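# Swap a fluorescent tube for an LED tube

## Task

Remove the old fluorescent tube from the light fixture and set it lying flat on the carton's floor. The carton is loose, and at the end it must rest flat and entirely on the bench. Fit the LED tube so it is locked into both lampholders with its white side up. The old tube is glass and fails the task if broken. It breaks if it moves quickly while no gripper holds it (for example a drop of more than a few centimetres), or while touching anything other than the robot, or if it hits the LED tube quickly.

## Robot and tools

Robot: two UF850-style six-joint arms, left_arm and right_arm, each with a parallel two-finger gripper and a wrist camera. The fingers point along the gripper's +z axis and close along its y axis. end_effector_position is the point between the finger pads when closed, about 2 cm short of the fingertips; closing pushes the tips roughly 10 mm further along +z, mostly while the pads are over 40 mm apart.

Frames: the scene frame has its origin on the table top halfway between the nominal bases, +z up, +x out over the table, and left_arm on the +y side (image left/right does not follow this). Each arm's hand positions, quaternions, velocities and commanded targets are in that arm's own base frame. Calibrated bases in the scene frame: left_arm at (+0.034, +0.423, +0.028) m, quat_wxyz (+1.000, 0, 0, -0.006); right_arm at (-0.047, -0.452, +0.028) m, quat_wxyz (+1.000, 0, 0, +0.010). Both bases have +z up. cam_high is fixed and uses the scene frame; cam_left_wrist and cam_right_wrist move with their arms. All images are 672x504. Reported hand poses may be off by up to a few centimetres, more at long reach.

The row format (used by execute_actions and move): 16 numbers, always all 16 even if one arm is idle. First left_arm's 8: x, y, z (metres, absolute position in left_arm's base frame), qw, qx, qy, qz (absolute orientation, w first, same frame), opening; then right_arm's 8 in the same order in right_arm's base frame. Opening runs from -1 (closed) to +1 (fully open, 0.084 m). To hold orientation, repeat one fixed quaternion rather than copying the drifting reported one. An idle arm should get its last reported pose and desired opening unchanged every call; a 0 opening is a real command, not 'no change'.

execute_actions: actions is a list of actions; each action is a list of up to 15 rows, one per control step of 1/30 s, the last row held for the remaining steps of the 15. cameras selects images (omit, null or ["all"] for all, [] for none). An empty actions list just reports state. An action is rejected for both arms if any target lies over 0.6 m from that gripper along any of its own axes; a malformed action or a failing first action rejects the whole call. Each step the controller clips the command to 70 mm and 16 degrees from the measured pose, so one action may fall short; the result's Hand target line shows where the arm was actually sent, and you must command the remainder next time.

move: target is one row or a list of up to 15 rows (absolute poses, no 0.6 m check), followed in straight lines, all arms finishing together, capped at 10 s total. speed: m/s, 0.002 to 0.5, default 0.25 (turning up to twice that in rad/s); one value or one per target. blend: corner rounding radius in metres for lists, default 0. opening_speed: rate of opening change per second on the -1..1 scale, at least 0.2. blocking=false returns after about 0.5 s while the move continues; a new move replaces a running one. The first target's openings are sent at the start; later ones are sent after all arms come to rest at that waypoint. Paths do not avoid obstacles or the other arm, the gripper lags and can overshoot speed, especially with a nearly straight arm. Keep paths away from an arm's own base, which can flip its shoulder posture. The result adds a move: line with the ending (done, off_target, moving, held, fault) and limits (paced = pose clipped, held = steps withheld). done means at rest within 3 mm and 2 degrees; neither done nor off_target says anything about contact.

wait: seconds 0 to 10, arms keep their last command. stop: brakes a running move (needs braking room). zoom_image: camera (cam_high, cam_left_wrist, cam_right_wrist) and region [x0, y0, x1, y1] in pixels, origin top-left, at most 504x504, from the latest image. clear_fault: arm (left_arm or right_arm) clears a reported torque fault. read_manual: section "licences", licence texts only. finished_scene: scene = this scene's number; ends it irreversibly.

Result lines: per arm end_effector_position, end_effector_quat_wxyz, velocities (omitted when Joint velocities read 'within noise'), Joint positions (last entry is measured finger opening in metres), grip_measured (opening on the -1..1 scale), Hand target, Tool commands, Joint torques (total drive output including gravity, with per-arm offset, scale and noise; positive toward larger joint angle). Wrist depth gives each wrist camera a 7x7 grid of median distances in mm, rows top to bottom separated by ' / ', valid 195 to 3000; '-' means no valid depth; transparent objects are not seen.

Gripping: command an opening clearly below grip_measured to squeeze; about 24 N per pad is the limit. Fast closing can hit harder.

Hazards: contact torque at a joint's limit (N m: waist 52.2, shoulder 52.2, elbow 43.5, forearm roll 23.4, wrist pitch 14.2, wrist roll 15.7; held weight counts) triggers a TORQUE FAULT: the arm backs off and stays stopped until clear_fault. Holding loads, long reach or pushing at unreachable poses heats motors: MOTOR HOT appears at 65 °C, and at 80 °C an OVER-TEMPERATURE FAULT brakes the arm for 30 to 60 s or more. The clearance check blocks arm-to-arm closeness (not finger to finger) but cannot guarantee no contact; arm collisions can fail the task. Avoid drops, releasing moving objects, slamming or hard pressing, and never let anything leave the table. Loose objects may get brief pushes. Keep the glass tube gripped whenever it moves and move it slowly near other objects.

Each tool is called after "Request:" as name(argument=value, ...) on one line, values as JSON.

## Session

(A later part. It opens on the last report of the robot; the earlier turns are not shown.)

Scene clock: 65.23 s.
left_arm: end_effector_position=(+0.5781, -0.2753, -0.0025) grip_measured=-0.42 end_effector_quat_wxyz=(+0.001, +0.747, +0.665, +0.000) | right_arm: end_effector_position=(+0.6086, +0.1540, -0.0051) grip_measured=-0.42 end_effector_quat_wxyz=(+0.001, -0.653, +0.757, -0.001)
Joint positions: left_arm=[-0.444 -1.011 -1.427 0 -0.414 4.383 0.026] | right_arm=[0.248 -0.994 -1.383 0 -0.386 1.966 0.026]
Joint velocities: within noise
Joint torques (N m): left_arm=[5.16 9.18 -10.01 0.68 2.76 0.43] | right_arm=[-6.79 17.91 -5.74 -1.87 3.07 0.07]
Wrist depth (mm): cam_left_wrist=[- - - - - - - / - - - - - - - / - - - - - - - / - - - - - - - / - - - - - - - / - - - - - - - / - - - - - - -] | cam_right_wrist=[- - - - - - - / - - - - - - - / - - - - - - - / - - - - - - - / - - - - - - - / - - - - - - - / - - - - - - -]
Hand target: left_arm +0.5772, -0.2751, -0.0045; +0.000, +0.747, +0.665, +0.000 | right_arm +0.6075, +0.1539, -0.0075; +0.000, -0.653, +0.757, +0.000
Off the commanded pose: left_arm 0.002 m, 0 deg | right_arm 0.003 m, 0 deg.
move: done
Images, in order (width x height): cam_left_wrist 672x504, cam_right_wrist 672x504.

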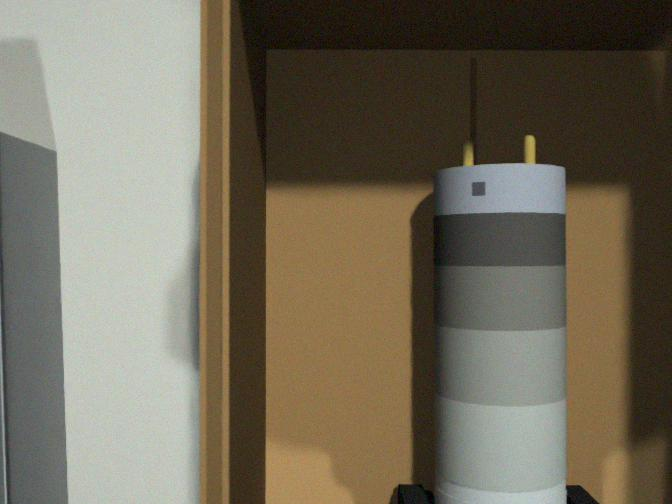

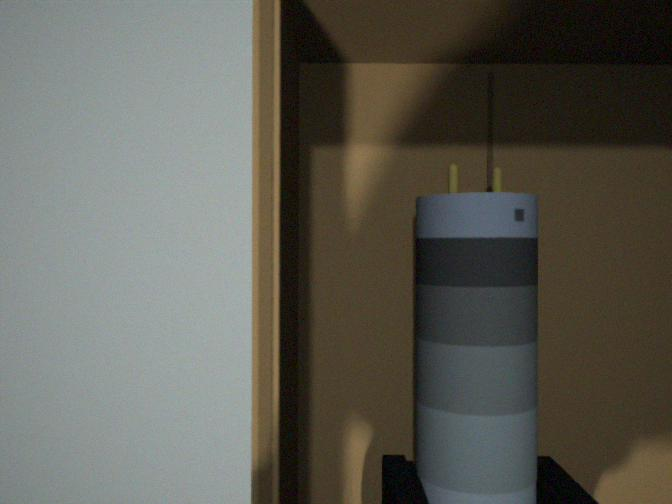

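Request:
move(target=[0.5772,-0.2751,-0.0022,0,0.7466,0.6653,0,-0.9,0.6075,0.1539,-0.005,0,0.6533,-0.7570,0,-0.9], speed=0.02, cameras=[])

Request:
move(target=[0.5772,-0.2751,-0.0022,0,0.7466,0.6653,0,-0.05,0.6075,0.1539,-0.005,0,0.6533,-0.7570,0,-0.05], opening_speed=0.5)

Scene clock: 66.10 s.
left_arm: end_effector_position=(+0.5779, -0.2753, -0.0023) grip_measured=-0.42 end_effector_quat_wxyz=(+0.001, +0.747, +0.665, +0.001) | right_arm: end_effector_position=(+0.6083, +0.1540, -0.0049) grip_measured=-0.42 end_effector_quat_wxyz=(+0.001, -0.653, +0.757, -0.001)
Joint positions: left_arm=[-0.445 -1.01 -1.426 0 -0.413 4.383 0.026] | right_arm=[0.248 -0.993 -1.381 0 -0.385 1.966 0.026]
Joint velocities: within noise
Joint torques (N m): left_arm=[1.02 16.32 -9.21 0.76 -0.47 0.36] | right_arm=[-1.2 29.04 -4.45 -1.79 -1.73 -0.08]
Wrist depth (mm): cam_left_wrist=[- - - - - - - / - - - - - - - / - - - - - - - / - - - - - - - / - - - - - - - / - - - - - - - / - - - - - - -] | cam_right_wrist=[- - - - - - - / - - - - - - - / - - - - - - - / - - - - - - - / - - - - - - - / - - - - - - - / - - - - - - -]
Hand target: left_arm +0.5772, -0.2751, -0.0022; +0.000, +0.747, +0.665, +0.000 | right_arm +0.6075, +0.1539, -0.0050; +0.000, -0.653, +0.757, +0.000
Off the commanded pose: left_arm 0.001 m, 0 deg | right_arm 0.001 m, 0 deg.
move: done
No camera images: "cameras" was empty.

Scene clock: 68.03 s.
left_arm: end_effector_position=(+0.5766, -0.2747, -0.0029) grip_measured=-0.06 end_effector_quat_wxyz=(-0.001, +0.747, +0.665, +0.000) | right_arm: end_effector_position=(+0.6070, +0.1537, -0.0057) grip_measured=-0.07 end_effector_quat_wxyz=(+0.000, -0.653, +0.757, +0.000)
Joint positions: left_arm=[-0.445 -1.011 -1.425 0 -0.415 4.383 0.041] | right_arm=[0.248 -0.994 -1.38 0 -0.388 1.966 0.041]
Joint velocities: within noise
Joint torques (N m): left_arm=[-1.63 29.39 -22.05 -0.52 0.55 0] | right_arm=[7.37 42.56 -13.49 -0.35 0.26 -0.33]
Wrist depth (mm): cam_left_wrist=[- - - - - - - / - - - - - - - / - - - - - - - / - - - - - - - / - - - - - - - / - - - - - - - / - - - - - - -] | cam_right_wrist=[- - - - - - - / - - - - - - - / - - - - - - - / - - - - - - - / - - - - - - - / - - - - - - - / - - - - - - -]
Hand target: left_arm +0.5772, -0.2751, -0.0022; +0.000, +0.747, +0.665, +0.000 | right_arm +0.6075, +0.1539, -0.0050; +0.000, -0.653, +0.757, +0.000
Off the commanded pose: left_arm 0.001 m, 0 deg | right_arm 0.001 m, 0 deg.
move: done

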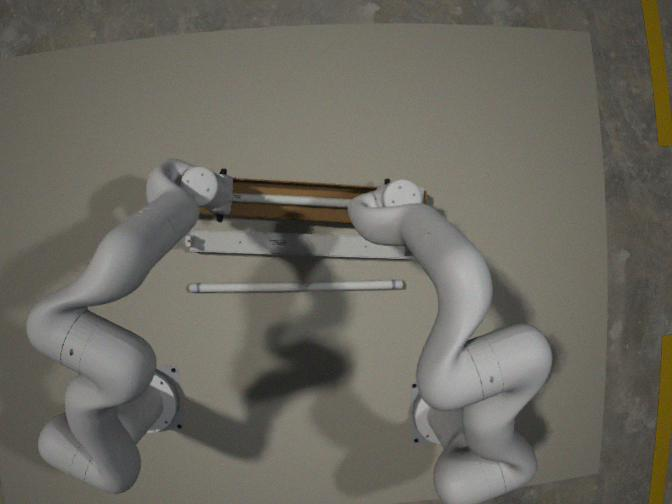

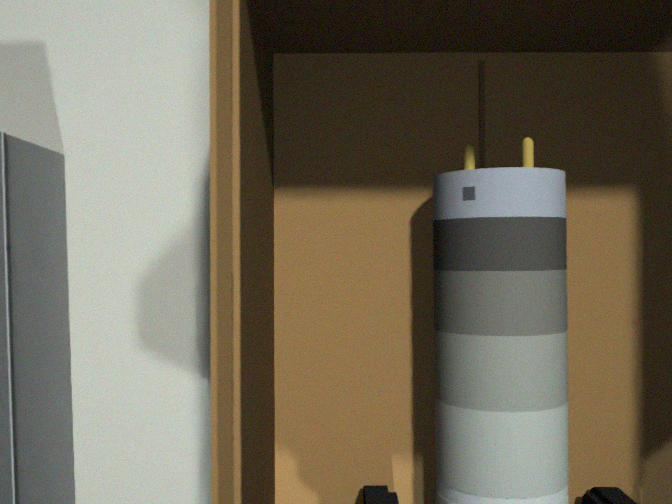

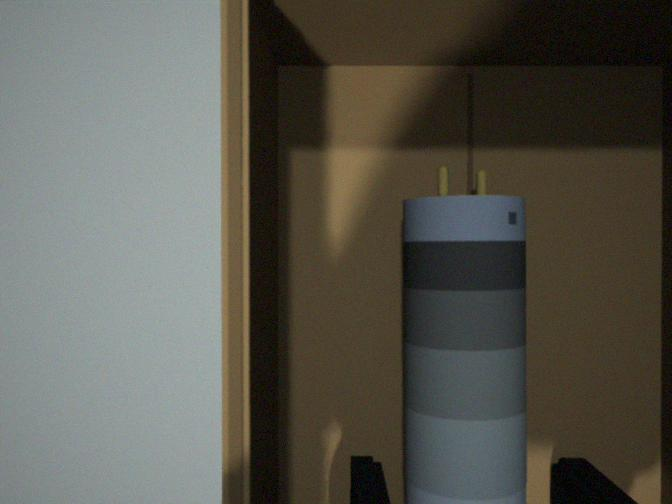

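Request:
move(target=[[0.5768,-0.2748,0.16,0,0.7466,0.6653,0,-0.05,0.6071,0.1538,0.157,0,0.6533,-0.7570,0,-0.05],[0.335,-0.240,0.27,0,0.7210,0.6929,0,-0.05,0.395,0.150,0.27,0,0.6824,-0.7310,0,-0.05]], speed=[0.08,0.2])

Scene clock: 72.63 s.
left_arm: end_effector_position=(+0.3351, -0.2400, +0.2699) grip_measured=-0.06 end_effector_quat_wxyz=(+0.000, +0.721, +0.693, +0.000) | right_arm: end_effector_position=(+0.3951, +0.1500, +0.2699) grip_measured=-0.06 end_effector_quat_wxyz=(+0.000, +0.682, -0.731, +0.000)
Joint positions: left_arm=[-0.622 -0.074 -0.749 0 -0.676 4.131 0.041] | right_arm=[0.363 -0.099 -0.777 0 -0.678 2.002 0.041]
Joint velocities: within noise
Joint torques (N m): left_arm=[0.38 12.56 -25.24 0.02 0.29 0.04] | right_arm=[6.57 24.44 -18.39 -0.23 -0.52 -0.43]
Wrist depth (mm): cam_left_wrist=[431 430 429 430 429 428 428 / 429 429 430 429 428 429 427 / 429 429 429 428 429 428 428 / 427 429 428 429 429 428 390 / 430 430 429 428 429 430 390 / 430 430 428 430 430 428 390 / 429 429 428 427 429 428 390] | cam_right_wrist=[426 427 426 426 427 429 428 / 427 428 427 426 428 428 428 / 427 427 427 429 428 428 429 / 423 400 391 428 429 429 429 / 424 404 391 429 428 429 431 / 423 415 393 429 430 431 431 / 414 393 394 429 431 432 431]
Hand target: left_arm +0.3350, -0.2400, +0.2700; +0.000, +0.721, +0.693, +0.000 | right_arm +0.3950, +0.1500, +0.2700; +0.000, +0.682, -0.731, +0.000
Off the commanded pose: left_arm 0.000 m, 0 deg | right_arm 0.000 m, 0 deg.
move: done

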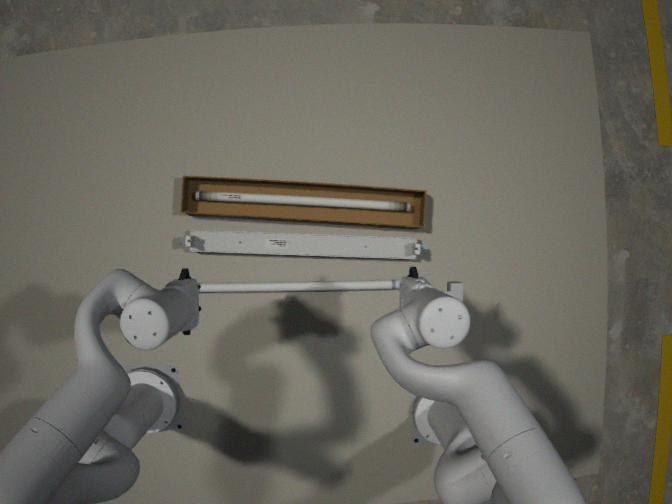

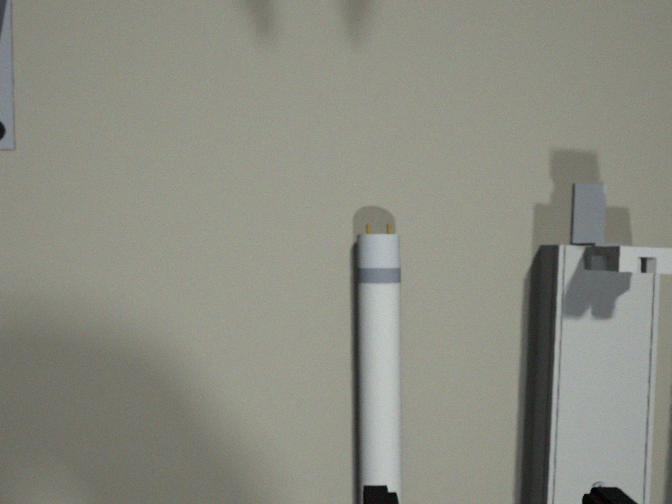

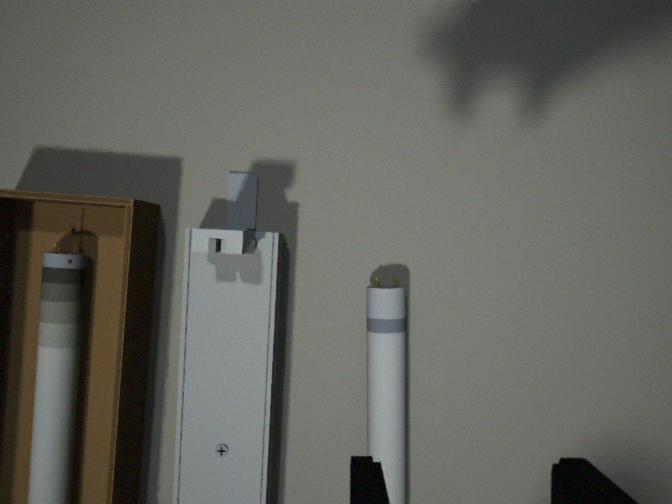

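Request:
move(target=[[0.328,-0.240,0.05,0,0.7210,0.6929,0,-0.05,0.3927,0.1835,0.05,0,0.6824,-0.7310,0,-0.05]], speed=0.15)

Scene clock: 75.20 s.
left_arm: end_effector_position=(+0.3281, -0.2400, +0.0501) grip_measured=-0.06 end_effector_quat_wxyz=(+0.000, +0.721, +0.693, +0.000) | right_arm: end_effector_position=(+0.3928, +0.1835, +0.0501) grip_measured=-0.06 end_effector_quat_wxyz=(+0.000, +0.682, -0.731, +0.000)
Joint positions: left_arm=[-0.632 -0.545 -0.676 0 -0.13 4.12 0.041] | right_arm=[0.437 -0.583 -0.75 0 -0.167 2.077 0.041]
Joint velocities: within noise
Joint torques (N m): left_arm=[0.06 20.57 -16.69 -0.94 0.19 -0.14] | right_arm=[5.91 34.81 -11.35 -0.58 -0.51 -0.64]
Wrist depth (mm): cam_left_wrist=[210 209 210 209 209 209 209 / 209 210 209 209 209 209 209 / 209 209 209 209 209 209 209 / 209 209 209 209 209 209 209 / 209 209 209 209 209 209 209 / 209 209 209 209 209 209 209 / 209 209 209 209 209 209 208] | cam_right_wrist=[208 206 208 208 209 208 209 / - 208 208 209 209 209 209 / - - 209 209 209 209 209 / - - 209 209 209 209 210 / - - 209 209 210 210 210 / - - 210 210 210 210 210 / - - 210 210 - 210 210]
Hand target: left_arm +0.3280, -0.2400, +0.0500; +0.000, +0.721, +0.693, +0.000 | right_arm +0.3927, +0.1835, +0.0500; +0.000, +0.682, -0.731, +0.000
Off the commanded pose: left_arm 0.000 m, 0 deg | right_arm 0.000 m, 0 deg.
move: done

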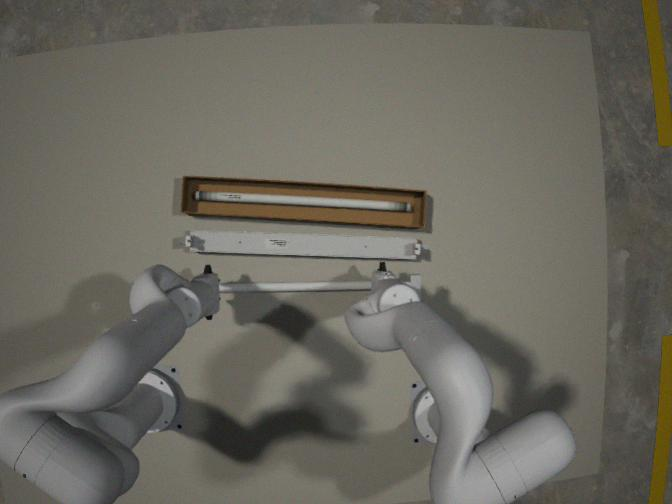

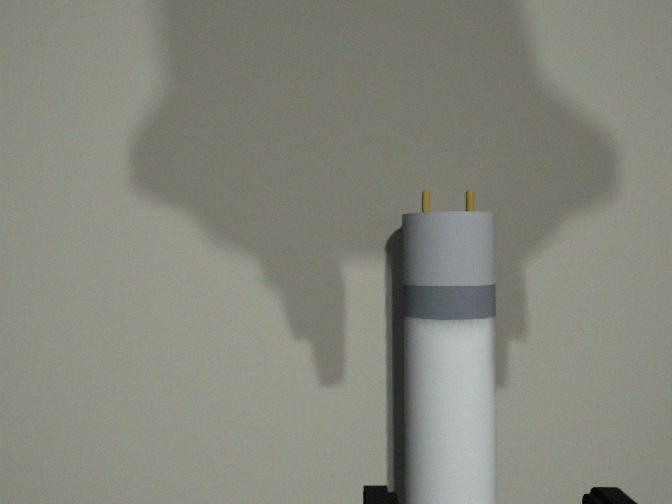

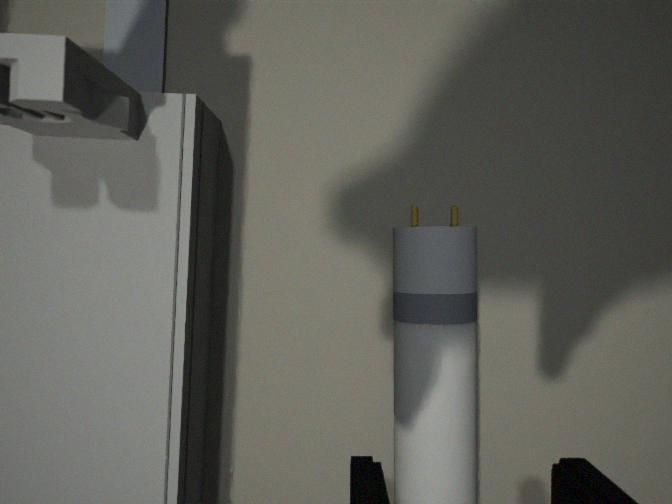

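Request:
move(target=[[0.328,-0.240,0.01,0,0.7210,0.6929,0,-0.05,0.3927,0.1835,0.01,0,0.6824,-0.7310,0,-0.05],[0.328,-0.240,-0.005,0,0.7210,0.6929,0,-0.05,0.3927,0.1835,-0.005,0,0.6824,-0.7310,0,-0.05]], speed=[0.1,0.03], cameras=["cam_left_wrist","cam_right_wrist"], blend=[0.003,0])

Request:
move(target=[0.328,-0.240,-0.005,0,0.7210,0.6929,0,-0.9,0.3927,0.1835,-0.005,0,0.6824,-0.7310,0,-0.9], opening_speed=0.6, cameras=["cam_left_wrist","cam_right_wrist"])

Scene clock: 77.03 s.
left_arm: end_effector_position=(+0.3280, -0.2400, -0.0049) grip_measured=-0.06 end_effector_quat_wxyz=(+0.000, +0.721, +0.693, +0.000) | right_arm: end_effector_position=(+0.3927, +0.1835, -0.0049) grip_measured=-0.06 end_effector_quat_wxyz=(+0.000, +0.682, -0.731, +0.000)
Joint positions: left_arm=[-0.632 -0.696 -0.711 0 -0.015 4.12 0.041] | right_arm=[0.437 -0.725 -0.784 0 -0.059 2.077 0.041]
Joint velocities: within noise
Joint torques (N m): left_arm=[1.04 19.69 -13.72 -0.9 0.35 -0.1] | right_arm=[5.85 37.35 -9.65 -0.94 -0.57 -0.57]
Wrist depth (mm): cam_left_wrist=[- - - - - - - / - - - - - - - / - - - - - - - / - - - - - - - / - - - - - - - / - - - - - - - / - - - - - - -] | cam_right_wrist=[- - - - - - - / - - - - - - - / - - - - - - - / - - - - - - - / - - - - - - - / - - - - - - - / - - - - - - -]
Hand target: left_arm +0.3280, -0.2400, -0.0050; +0.000, +0.721, +0.693, +0.000 | right_arm +0.3927, +0.1835, -0.0050; +0.000, +0.682, -0.731, +0.000
Off the commanded pose: left_arm 0.000 m, 0 deg | right_arm 0.000 m, 0 deg.
move: done
Images, in order (width x height): cam_left_wrist 672x504, cam_right_wrist 672x504.

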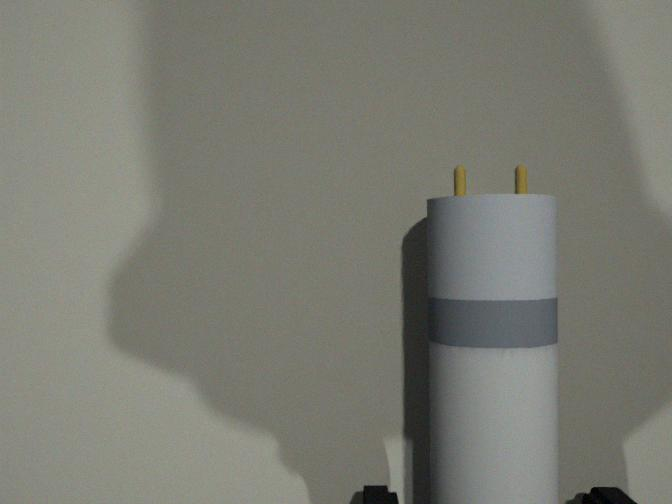

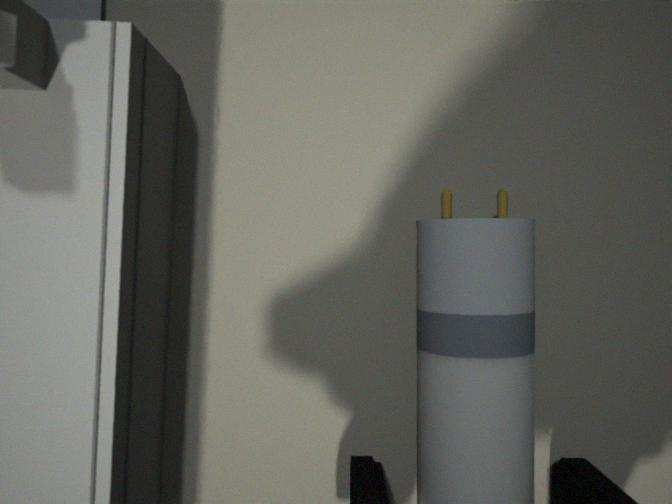

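Scene clock: 78.67 s.
left_arm: end_effector_position=(+0.3280, -0.2400, -0.0050) grip_measured=-0.43 end_effector_quat_wxyz=(+0.000, +0.721, +0.693, +0.000) | right_arm: end_effector_position=(+0.3927, +0.1835, -0.0050) grip_measured=-0.43 end_effector_quat_wxyz=(+0.000, +0.682, -0.731, +0.000)
Joint positions: left_arm=[-0.632 -0.696 -0.711 0.001 -0.015 4.12 0.025] | right_arm=[0.437 -0.725 -0.784 0 -0.059 2.077 0.025]
Joint velocities: within noise
Joint torques (N m): left_arm=[-0.61 18.56 -13.56 -0.18 0.3 0.18] | right_arm=[5.79 34.57 -9.5 -0.9 -0.16 -0.31]
Wrist depth (mm): cam_left_wrist=[- - - - - - - / - - - - - - - / - - - - - - - / - - - - - - - / - - - - - - - / - - - - - - - / - - - - - - -] | cam_right_wrist=[- - - - - - - / - - - - - - - / - - - - - - - / - - - - - - - / - - - - - - - / - - - - - - - / - - - - - - -]
Hand target: left_arm +0.3280, -0.2400, -0.0050; +0.000, +0.721, +0.693, +0.000 | right_arm +0.3927, +0.1835, -0.0050; +0.000, +0.682, -0.731, +0.000
Off the commanded pose: left_arm 0.000 m, 0 deg | right_arm 0.000 m, 0 deg.
move: done
Images, in order (width x height): cam_left_wrist 672x504, cam_right_wrist 672x504.

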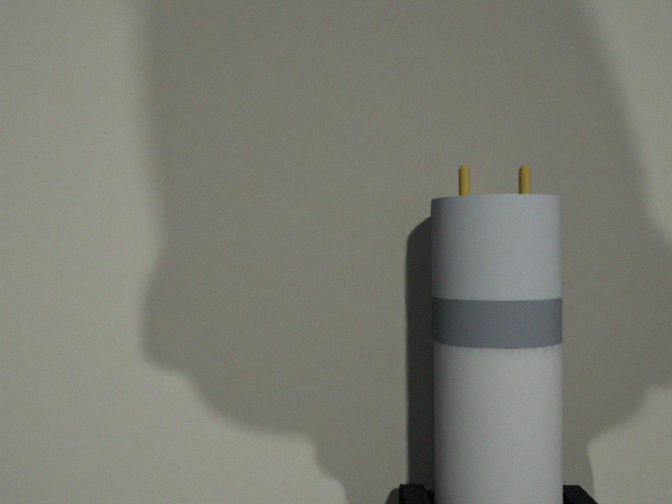

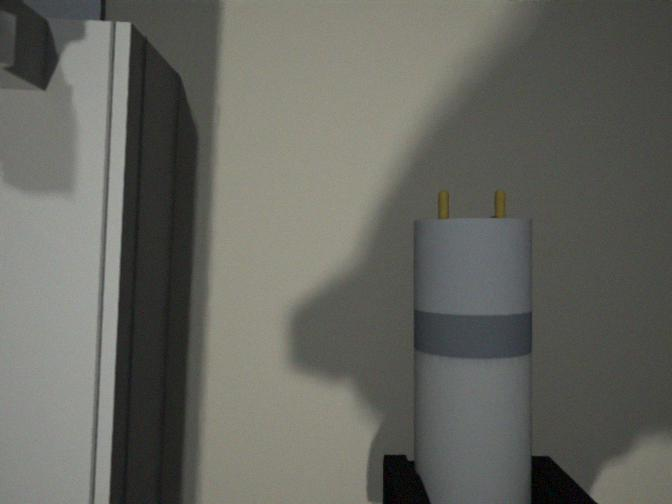

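Request:
move(target=[[0.328,-0.240,0.06,0,0.7210,0.6929,0,-0.9,0.3927,0.1835,0.06,0,0.6824,-0.7310,0,-0.9],[0.328,-0.240,0.14,0,0.7210,0.6929,0,-0.9,0.3927,0.1835,0.14,0,0.6824,-0.7310,0,-0.9],[0.4555,-0.2643,0.14,0,0.7382,0.6746,0,-0.9,0.4948,0.1566,0.14,0,0.6635,-0.7482,0,-0.9]], speed=[0.06,0.1,0.1], blend=[0.01,0.01,0])

Scene clock: 83.53 s.
left_arm: end_effector_position=(+0.4554, -0.2644, +0.1400) grip_measured=-0.43 end_effector_quat_wxyz=(+0.000, +0.738, +0.675, +0.000) | right_arm: end_effector_position=(+0.4948, +0.1567, +0.1400) grip_measured=-0.43 end_effector_quat_wxyz=(+0.000, -0.664, +0.748, +0.000)
Joint positions: left_arm=[-0.526 -0.543 -1.008 0 -0.465 4.276 0.025] | right_arm=[0.307 -0.528 -0.985 0 -0.456 1.997 0.025]
Joint velocities: within noise
Joint torques (N m): left_arm=[8.32 19.5 -16.96 2.25 -1.75 -0.11] | right_arm=[-7.86 33.57 -11.86 -4.57 -3.1 -0.59]
Wrist depth (mm): cam_left_wrist=[300 299 299 299 299 298 298 / 299 299 299 300 299 299 298 / 299 299 299 299 297 298 282 / 299 299 299 - - 298 290 / 299 298 299 - - 298 288 / 300 299 299 - - 298 294 / 299 299 299 - - 299 294] | cam_right_wrist=[297 298 298 298 298 298 298 / 298 298 298 299 298 299 299 / 257 295 294 298 297 299 299 / 277 294 295 - - 300 300 / 278 277 295 - - 300 300 / 281 279 296 - - 301 300 / 282 280 296 - - 301 301]
Hand target: left_arm +0.4555, -0.2643, +0.1400; +0.000, +0.738, +0.675, +0.000 | right_arm +0.4948, +0.1566, +0.1400; +0.000, -0.663, +0.748, +0.000
Off the commanded pose: left_arm 0.000 m, 0 deg | right_arm 0.000 m, 0 deg.
move: done

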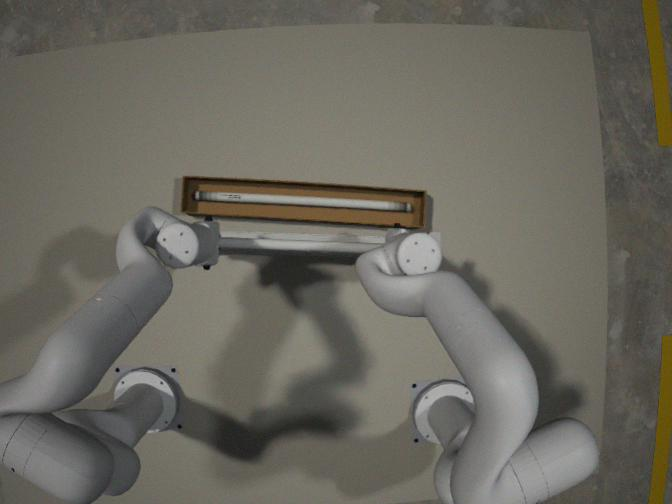

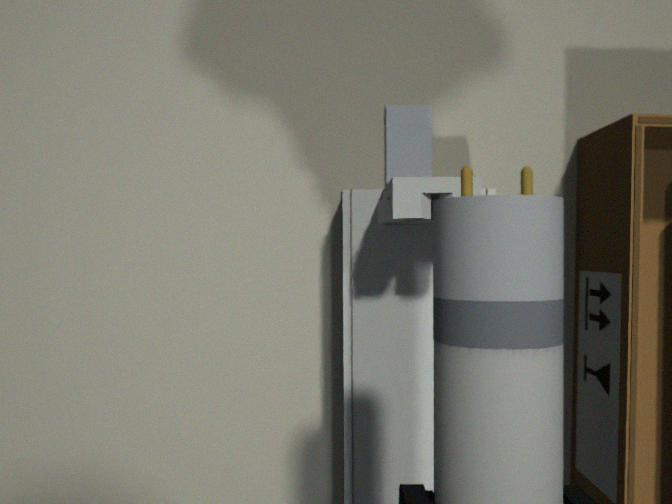

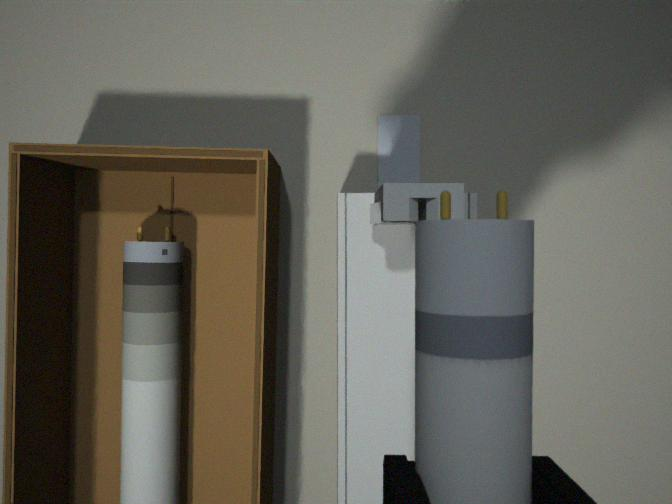

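Request:
move(target=[[0.4555,-0.2643,0.08,0,0.7382,0.6746,0,-0.9,0.4948,0.1566,0.08,0,0.6635,-0.7482,0,-0.9],[0.4555,-0.2643,0.070,0,0.7382,0.6746,0,-0.9,0.4948,0.1566,0.070,0,0.6635,-0.7482,0,-0.9]], speed=[0.08,0.02], blend=[0.003,0])

Scene clock: 85.37 s.
left_arm: end_effector_position=(+0.4555, -0.2643, +0.0701) grip_measured=-0.43 end_effector_quat_wxyz=(+0.000, +0.738, +0.675, +0.000) | right_arm: end_effector_position=(+0.4948, +0.1566, +0.0701) grip_measured=-0.43 end_effector_quat_wxyz=(+0.000, -0.663, +0.748, +0.000)
Joint positions: left_arm=[-0.526 -0.679 -1.014 0 -0.335 4.277 0.025] | right_arm=[0.306 -0.666 -0.991 0 -0.324 1.997 0.025]
Joint velocities: within noise
Joint torques (N m): left_arm=[8.21 21.48 -14.21 1.38 -1.92 -0.07] | right_arm=[-8.65 35.29 -8.91 -3.71 -3.31 -0.44]
Wrist depth (mm): cam_left_wrist=[229 229 229 229 229 229 229 / 229 229 229 229 226 229 229 / 229 229 229 229 - 229 228 / 229 229 229 229 - - 228 / 229 229 229 229 - - 229 / 229 229 229 229 - - 228 / 229 229 229 - - - 228] | cam_right_wrist=[228 228 228 229 229 229 228 / 228 228 229 229 228 229 229 / 225 224 229 - - 229 229 / 225 225 229 - - 230 230 / 200 225 229 - - 230 230 / 200 225 230 - - 230 231 / 201 226 229 - - 231 231]
Hand target: left_arm +0.4555, -0.2643, +0.0700; +0.000, +0.738, +0.675, +0.000 | right_arm +0.4948, +0.1566, +0.0700; +0.000, -0.663, +0.748, +0.000
Off the commanded pose: left_arm 0.000 m, 0 deg | right_arm 0.000 m, 0 deg.
move: done

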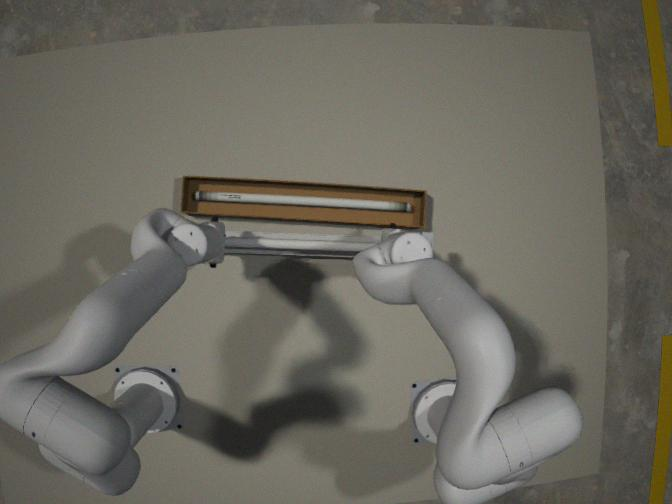

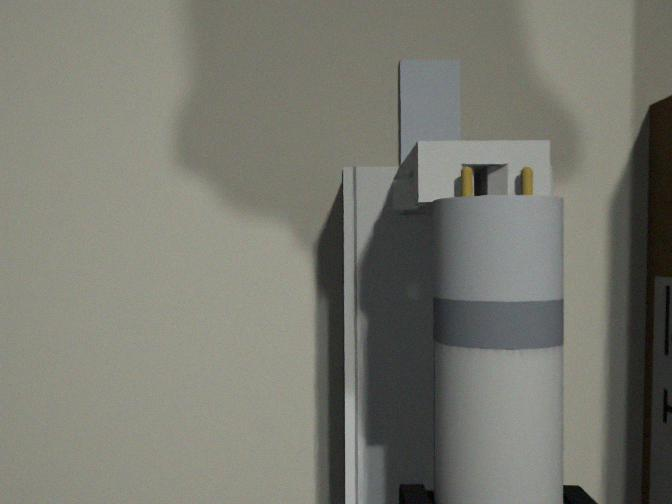

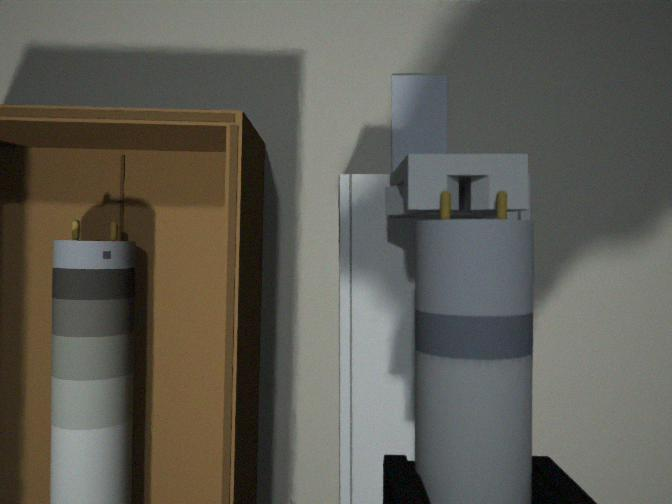

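Request:
move(target=[0.4555,-0.2643,0.0675,0,0.7382,0.6746,0,-0.9,0.4948,0.1566,0.0675,0,0.6635,-0.7482,0,-0.9], speed=0.015, cameras=[])

Request:
move(target=[0.4555,-0.2643,0.0655,0,0.7382,0.6746,0,-0.9,0.4948,0.1566,0.0655,0,0.6635,-0.7482,0,-0.9], speed=0.015, cameras=["cam_left_wrist","cam_right_wrist"])

Scene clock: 86.27 s.
left_arm: end_effector_position=(+0.4555, -0.2642, +0.0681) grip_measured=-0.43 end_effector_quat_wxyz=(+0.000, +0.738, +0.675, +0.000) | right_arm: end_effector_position=(+0.4948, +0.1566, +0.0678) grip_measured=-0.43 end_effector_quat_wxyz=(+0.000, -0.663, +0.748, +0.000)
Joint positions: left_arm=[-0.526 -0.683 -1.015 0 -0.333 4.276 0.025] | right_arm=[0.306 -0.671 -0.992 0 -0.321 1.997 0.025]
Joint velocities: within noise
Joint torques (N m): left_arm=[5.57 14.69 -11.5 1.69 0.12 0.24] | right_arm=[-7.25 32.86 -9.02 -3.86 -2.46 -0.64]
Wrist depth (mm): cam_left_wrist=[228 227 227 227 227 227 226 / 227 227 227 227 224 227 227 / 227 228 227 227 - 227 227 / 227 227 227 227 - - 227 / 228 227 227 227 - - 227 / 227 227 227 227 - - 227 / 227 227 227 - - - 227] | cam_right_wrist=[226 226 226 226 226 226 226 / 226 226 226 226 227 226 227 / 222 223 227 - - 227 227 / 222 222 227 - - 228 228 / 198 223 227 - - 228 228 / 198 223 228 - - 228 228 / 199 223 228 - - 228 229]
Hand target: left_arm +0.4555, -0.2643, +0.0675; +0.000, +0.738, +0.675, +0.000 | right_arm +0.4948, +0.1566, +0.0675; +0.000, -0.663, +0.748, +0.000
Off the commanded pose: left_arm 0.001 m, 0 deg | right_arm 0.000 m, 0 deg.
move: done
No camera images: "cameras" was empty.

Scene clock: 86.97 s.
left_arm: end_effector_position=(+0.4555, -0.2641, +0.0657) grip_measured=-0.43 end_effector_quat_wxyz=(+0.000, +0.738, +0.675, +0.000) end_effector_velocity=(+0.000, -0.002, +0.000) end_effector_angular_velocity=(-0.002, -0.004, -0.004) | right_arm: end_effector_position=(+0.4949, +0.1565, +0.0660) grip_measured=-0.43 end_effector_quat_wxyz=(+0.000, -0.664, +0.748, +0.000) end_effector_velocity=(+0.000, -0.001, -0.003) end_effector_angular_velocity=(+0.000, -0.001, +0.000)
Joint positions: left_arm=[-0.525 -0.688 -1.015 0 -0.328 4.277 0.025] | right_arm=[0.306 -0.675 -0.992 0 -0.318 1.997 0.025]
Joint velocities: left_arm=[-0.003 0 0 0 0.005 0.001 -0.001] | right_arm=[-0.001 -0.004 0.001 -0.001 0.006 0 0]
Joint torques (N m): left_arm=[1.19 11.72 -11.62 -0.17 1.03 0.08] | right_arm=[-3.62 22.86 -6.49 -3.39 0.45 -0.43]
Wrist depth (mm): cam_left_wrist=[225 225 225 225 224 224 224 / 225 225 225 225 222 224 224 / 225 225 225 - - 225 224 / 225 225 225 225 - - 224 / 225 225 225 225 - - 225 / 225 225 225 224 - - 224 / 225 225 225 - - - 224] | cam_right_wrist=[224 224 224 224 225 225 225 / 224 225 225 225 225 225 225 / 220 220 225 - - 226 226 / 221 221 226 - - 226 226 / 197 221 226 - - 226 226 / 197 222 226 - - 227 227 / 201 222 226 - - 226 227]
Hand target: left_arm +0.4555, -0.2643, +0.0655; +0.000, +0.738, +0.675, +0.000 | right_arm +0.4948, +0.1566, +0.0655; +0.000, -0.663, +0.748, +0.000
Off the commanded pose: left_arm 0.000 m, 0 deg | right_arm 0.000 m, 0 deg.
move: done
Images, in order (width x height): cam_left_wrist 672x504, cam_right_wrist 672x504.

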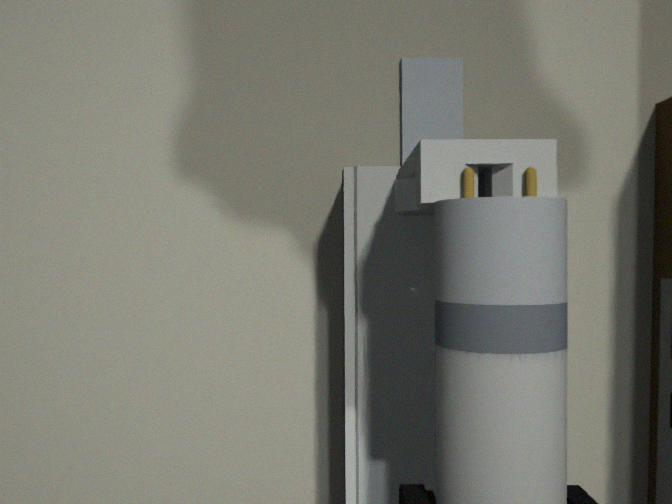

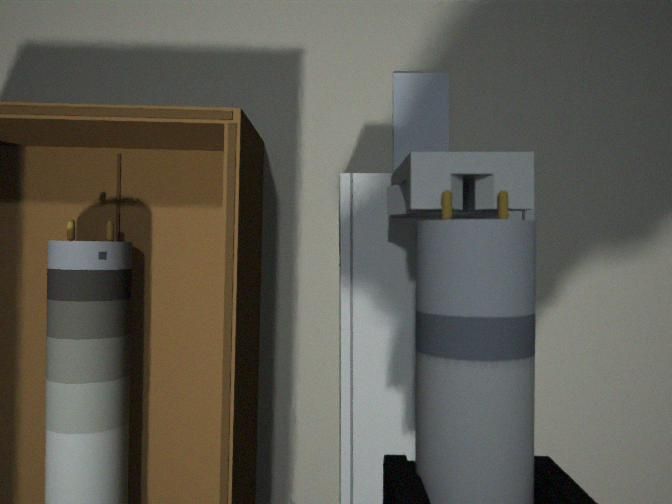

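Request:
move(target=[0.4555,-0.2642,0.066,0,0.7382,0.6746,0,-0.9,0.4949,0.1565,0.066,0,0.6635,-0.7482,0,-0.05], opening_speed=0.8, cameras=["cam_right_wrist"])

Request:
move(target=[[0.4555,-0.2642,0.066,0,0.7382,0.6746,0,-0.9,0.4949,0.1565,0.126,0,0.6635,-0.7482,0,-0.05],[0.4555,-0.2642,0.066,0,0.7382,0.6746,0,-0.9,0.5430,0.1511,0.1055,0.2539,0.6130,-0.6913,-0.2863,-0.05]], speed=0.1, blend=[0.01,0], cameras=["cam_right_wrist","cam_high"])

Scene clock: 88.83 s.
left_arm: end_effector_position=(+0.4554, -0.2642, +0.0658) grip_measured=-0.43 end_effector_quat_wxyz=(+0.000, +0.738, +0.675, +0.000) | right_arm: end_effector_position=(+0.4949, +0.1565, +0.0660) grip_measured=-0.06 end_effector_quat_wxyz=(+0.000, -0.663, +0.748, +0.000)
Joint positions: left_arm=[-0.526 -0.687 -1.015 0 -0.328 4.277 0.025] | right_arm=[0.306 -0.675 -0.992 0 -0.317 1.997 0.041]
Joint velocities: within noise
Joint torques (N m): left_arm=[-1.28 19.24 -14.97 -1.21 -0.27 0.1] | right_arm=[2.73 40.66 -14.17 -1.24 -0.33 -0.47]
Wrist depth (mm): cam_left_wrist=[225 225 225 225 224 225 224 / 225 225 225 225 222 224 224 / 225 225 225 - - 225 224 / 225 225 225 225 - - 224 / 225 225 225 225 - - 224 / 225 225 225 225 - - 224 / 225 225 224 - - - 224] | cam_right_wrist=[224 224 224 224 224 224 225 / 224 224 224 225 225 225 225 / 220 220 224 - - 225 226 / 220 220 225 - - 225 225 / 200 221 225 - - 226 226 / 199 221 226 - - 226 226 / 199 221 - - - - 227]
Hand target: left_arm +0.4555, -0.2642, +0.0660; +0.000, +0.738, +0.675, +0.000 | right_arm +0.4949, +0.1565, +0.0660; +0.000, -0.663, +0.748, +0.000
Off the commanded pose: left_arm 0.000 m, 0 deg | right_arm 0.000 m, 0 deg.
move: done
Images, in order (width x height): cam_right_wrist 672x504.

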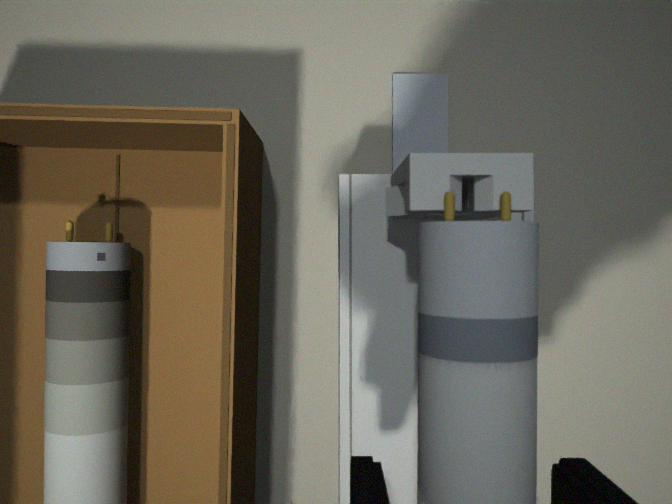

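Scene clock: 93.87 s.
left_arm: end_effector_position=(+0.4555, -0.2642, +0.0660) grip_measured=-0.43 end_effector_quat_wxyz=(+0.000, +0.738, +0.675, +0.000) | right_arm: end_effector_position=(+0.5430, +0.1511, +0.1056) grip_measured=-0.06 end_effector_quat_wxyz=(-0.254, -0.613, +0.691, +0.286)
Joint positions: left_arm=[-0.526 -0.687 -1.015 0 -0.328 4.277 0.025] | right_arm=[0.181 -1.127 -1.765 0.214 -1.404 1.75 0.041]
Joint velocities: within noise
Joint torques (N m): left_arm=[-2.03 21.66 -17.79 -0.4 0.12 -0.11] | right_arm=[4.34 53.06 -16.13 -0.1 -2.11 -0.3]
Wrist depth (mm): cam_left_wrist=[225 225 225 225 224 225 225 / 225 225 225 225 222 225 224 / 225 225 225 - - 225 224 / 225 225 225 225 - - 224 / 225 225 225 225 - - 224 / 225 225 225 224 - - 224 / 225 225 225 - - - 224] | cam_right_wrist=[201 223 253 290 341 413 512 / - 224 250 291 341 415 513 / 202 208 246 271 328 416 529 / 203 209 217 233 359 419 570 / 203 209 218 233 361 421 574 / 204 209 219 234 362 422 575 / 204 210 225 226 363 402 579]
Hand target: left_arm +0.4555, -0.2642, +0.0660; +0.000, +0.738, +0.675, +0.000 | right_arm +0.5430, +0.1511, +0.1055; -0.254, -0.613, +0.691, +0.286
Off the commanded pose: left_arm 0.000 m, 0 deg | right_arm 0.000 m, 0 deg.
move: done
Images, in order (width x height): cam_high 672x504, cam_right_wrist 672x504.

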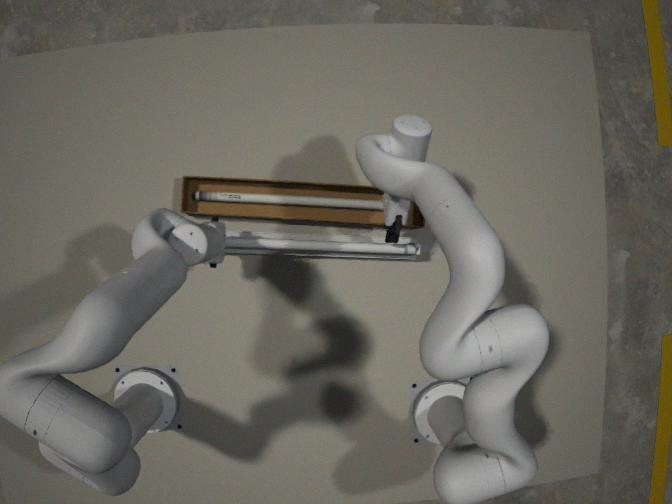

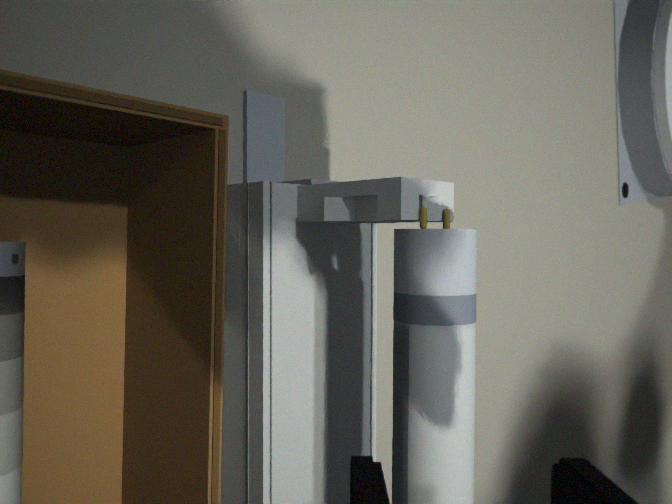

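Request:
move(target=[0.4555,-0.2642,0.066,0,0.7382,0.6746,0,-0.9,0.5005,0.1559,0.0628,0.2539,0.6130,-0.6913,-0.2863,-0.05], speed=0.06, cameras=["cam_right_wrist"])

Scene clock: 95.40 s.
left_arm: end_effector_position=(+0.4555, -0.2642, +0.0660) grip_measured=-0.43 end_effector_quat_wxyz=(+0.000, +0.738, +0.675, +0.000) | right_arm: end_effector_position=(+0.5006, +0.1559, +0.0629) grip_measured=-0.06 end_effector_quat_wxyz=(-0.254, -0.613, +0.691, +0.286)
Joint positions: left_arm=[-0.526 -0.687 -1.015 0 -0.328 4.277 0.025] | right_arm=[0.198 -1.11 -1.612 0.234 -1.269 1.729 0.041]
Joint velocities: within noise
Joint torques (N m): left_arm=[0.52 23.41 -18.85 0 -0.01 0.12] | right_arm=[5.84 49.61 -15.45 -0.14 -2.01 -0.49]
Wrist depth (mm): cam_left_wrist=[225 225 225 225 224 225 224 / 225 225 225 225 222 224 224 / 225 225 225 - - 224 224 / 225 225 225 225 - - 225 / 225 225 225 225 - - 224 / 225 225 225 225 - - 224 / 225 225 224 - - - 224] | cam_right_wrist=[- - 202 232 273 330 419 / - - 209 233 274 332 422 / - - - - - 333 424 / - - - - - 335 427 / - - - - - 336 428 / - - - - - 337 431 / - - - - - 322 433]
Hand target: left_arm +0.4555, -0.2642, +0.0660; +0.000, +0.738, +0.675, +0.000 | right_arm +0.5005, +0.1559, +0.0628; -0.254, -0.613, +0.691, +0.286
Off the commanded pose: left_arm 0.000 m, 0 deg | right_arm 0.000 m, 0 deg.
move: done
Images, in order (width x height): cam_right_wrist 672x504.

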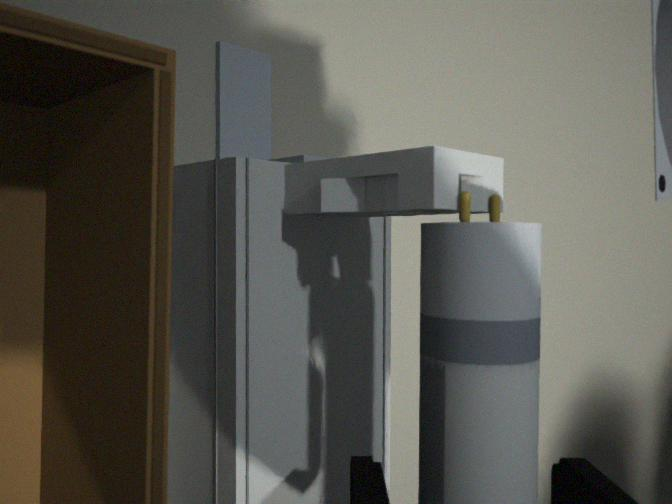

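Request:
move(target=[0.4555,-0.2642,0.066,0,0.7382,0.6746,0,-0.9,0.5005,0.1559,0.0628,0.2539,0.6130,-0.6913,-0.2863,-0.9], opening_speed=0.6, cameras=["cam_right_wrist"])

Request:
move(target=[0.4555,-0.2642,0.066,0,0.7382,0.6746,0,-0.05,0.5005,0.1559,0.0628,0.2539,0.6130,-0.6913,-0.2863,-0.9], opening_speed=0.8, cameras=["cam_left_wrist","cam_right_wrist"])

Scene clock: 97.23 s.
left_arm: end_effector_position=(+0.4555, -0.2642, +0.0660) grip_measured=-0.43 end_effector_quat_wxyz=(+0.000, +0.738, +0.675, +0.000) | right_arm: end_effector_position=(+0.5004, +0.1559, +0.0630) grip_measured=-0.43 end_effector_quat_wxyz=(-0.254, -0.613, +0.691, +0.286)
Joint positions: left_arm=[-0.526 -0.687 -1.015 0 -0.328 4.277 0.025] | right_arm=[0.199 -1.11 -1.612 0.234 -1.269 1.729 0.025]
Joint velocities: within noise
Joint torques (N m): left_arm=[-0.05 23.95 -18.16 -0.55 -0.19 0.07] | right_arm=[2.16 47.07 -14.49 -2.21 1.83 -0.31]
Wrist depth (mm): cam_left_wrist=[225 225 225 225 225 224 225 / 225 225 225 225 222 224 224 / 225 225 225 - - 224 225 / 225 225 225 225 - - 224 / 225 225 225 225 - - 224 / 225 225 225 225 - - 224 / 225 225 225 - - - 224] | cam_right_wrist=[- - 202 233 273 331 422 / - - 210 233 274 332 423 / - - - - - 334 425 / - - - - - 336 427 / - - - - - 337 430 / - - - - - 339 433 / - - - - - 359 435]
Hand target: left_arm +0.4555, -0.2642, +0.0660; +0.000, +0.738, +0.675, +0.000 | right_arm +0.5005, +0.1559, +0.0628; -0.254, -0.613, +0.691, +0.286
Off the commanded pose: left_arm 0.000 m, 0 deg | right_arm 0.000 m, 0 deg.
move: done
Images, in order (width x height): cam_right_wrist 672x504.

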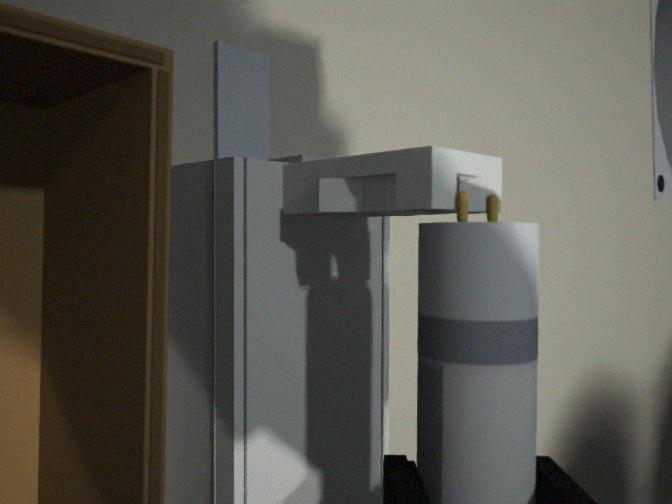

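Scene clock: 98.53 s.
left_arm: end_effector_position=(+0.4555, -0.2642, +0.0660) grip_measured=-0.06 end_effector_quat_wxyz=(+0.000, +0.738, +0.675, +0.000) | right_arm: end_effector_position=(+0.5005, +0.1559, +0.0628) grip_measured=-0.43 end_effector_quat_wxyz=(-0.254, -0.613, +0.691, +0.286)
Joint positions: left_arm=[-0.526 -0.687 -1.015 0 -0.328 4.277 0.041] | right_arm=[0.199 -1.11 -1.612 0.234 -1.269 1.729 0.025]
Joint velocities: within noise
Joint torques (N m): left_arm=[0.2 22.27 -20.96 -0.32 0.3 -0.11] | right_arm=[5 41.57 -15.42 -1.17 3.1 -0.25]
Wrist depth (mm): cam_left_wrist=[225 225 225 225 225 224 224 / 225 225 225 225 222 224 224 / 225 225 225 225 - 224 224 / 225 225 225 225 - - 224 / 225 225 225 224 - - 224 / 225 225 225 225 - - 224 / 225 225 225 225 - - 224] | cam_right_wrist=[- - 202 233 273 332 421 / - - 210 233 274 332 423 / - - - - - 334 426 / - - - - - 335 428 / - - - - - 337 429 / - - - - - 338 433 / - - - - - 358 435]
Hand target: left_arm +0.4555, -0.2642, +0.0660; +0.000, +0.738, +0.675, +0.000 | right_arm +0.5005, +0.1559, +0.0628; -0.254, -0.613, +0.691, +0.286
Off the commanded pose: left_arm 0.000 m, 0 deg | right_arm 0.000 m, 0 deg.
move: done
Images, in order (width x height): cam_left_wrist 672x504, cam_right_wrist 672x504.

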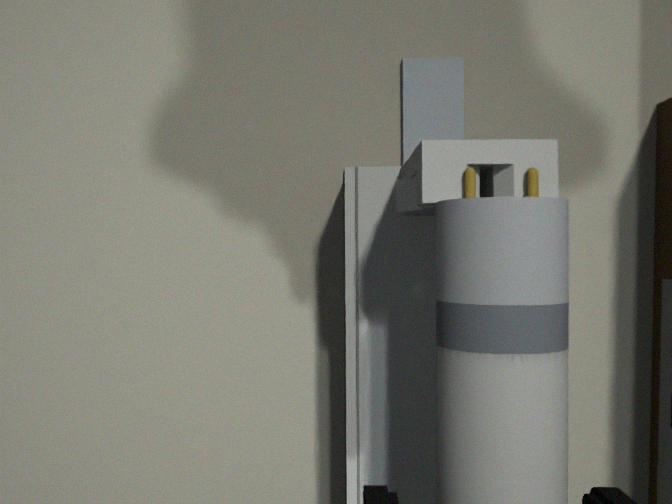

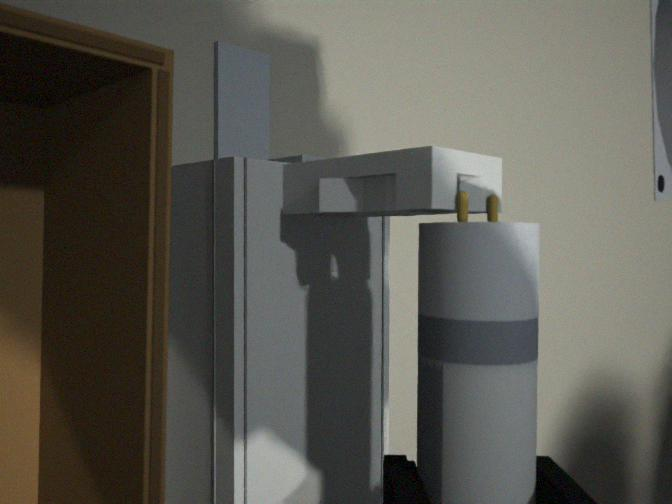

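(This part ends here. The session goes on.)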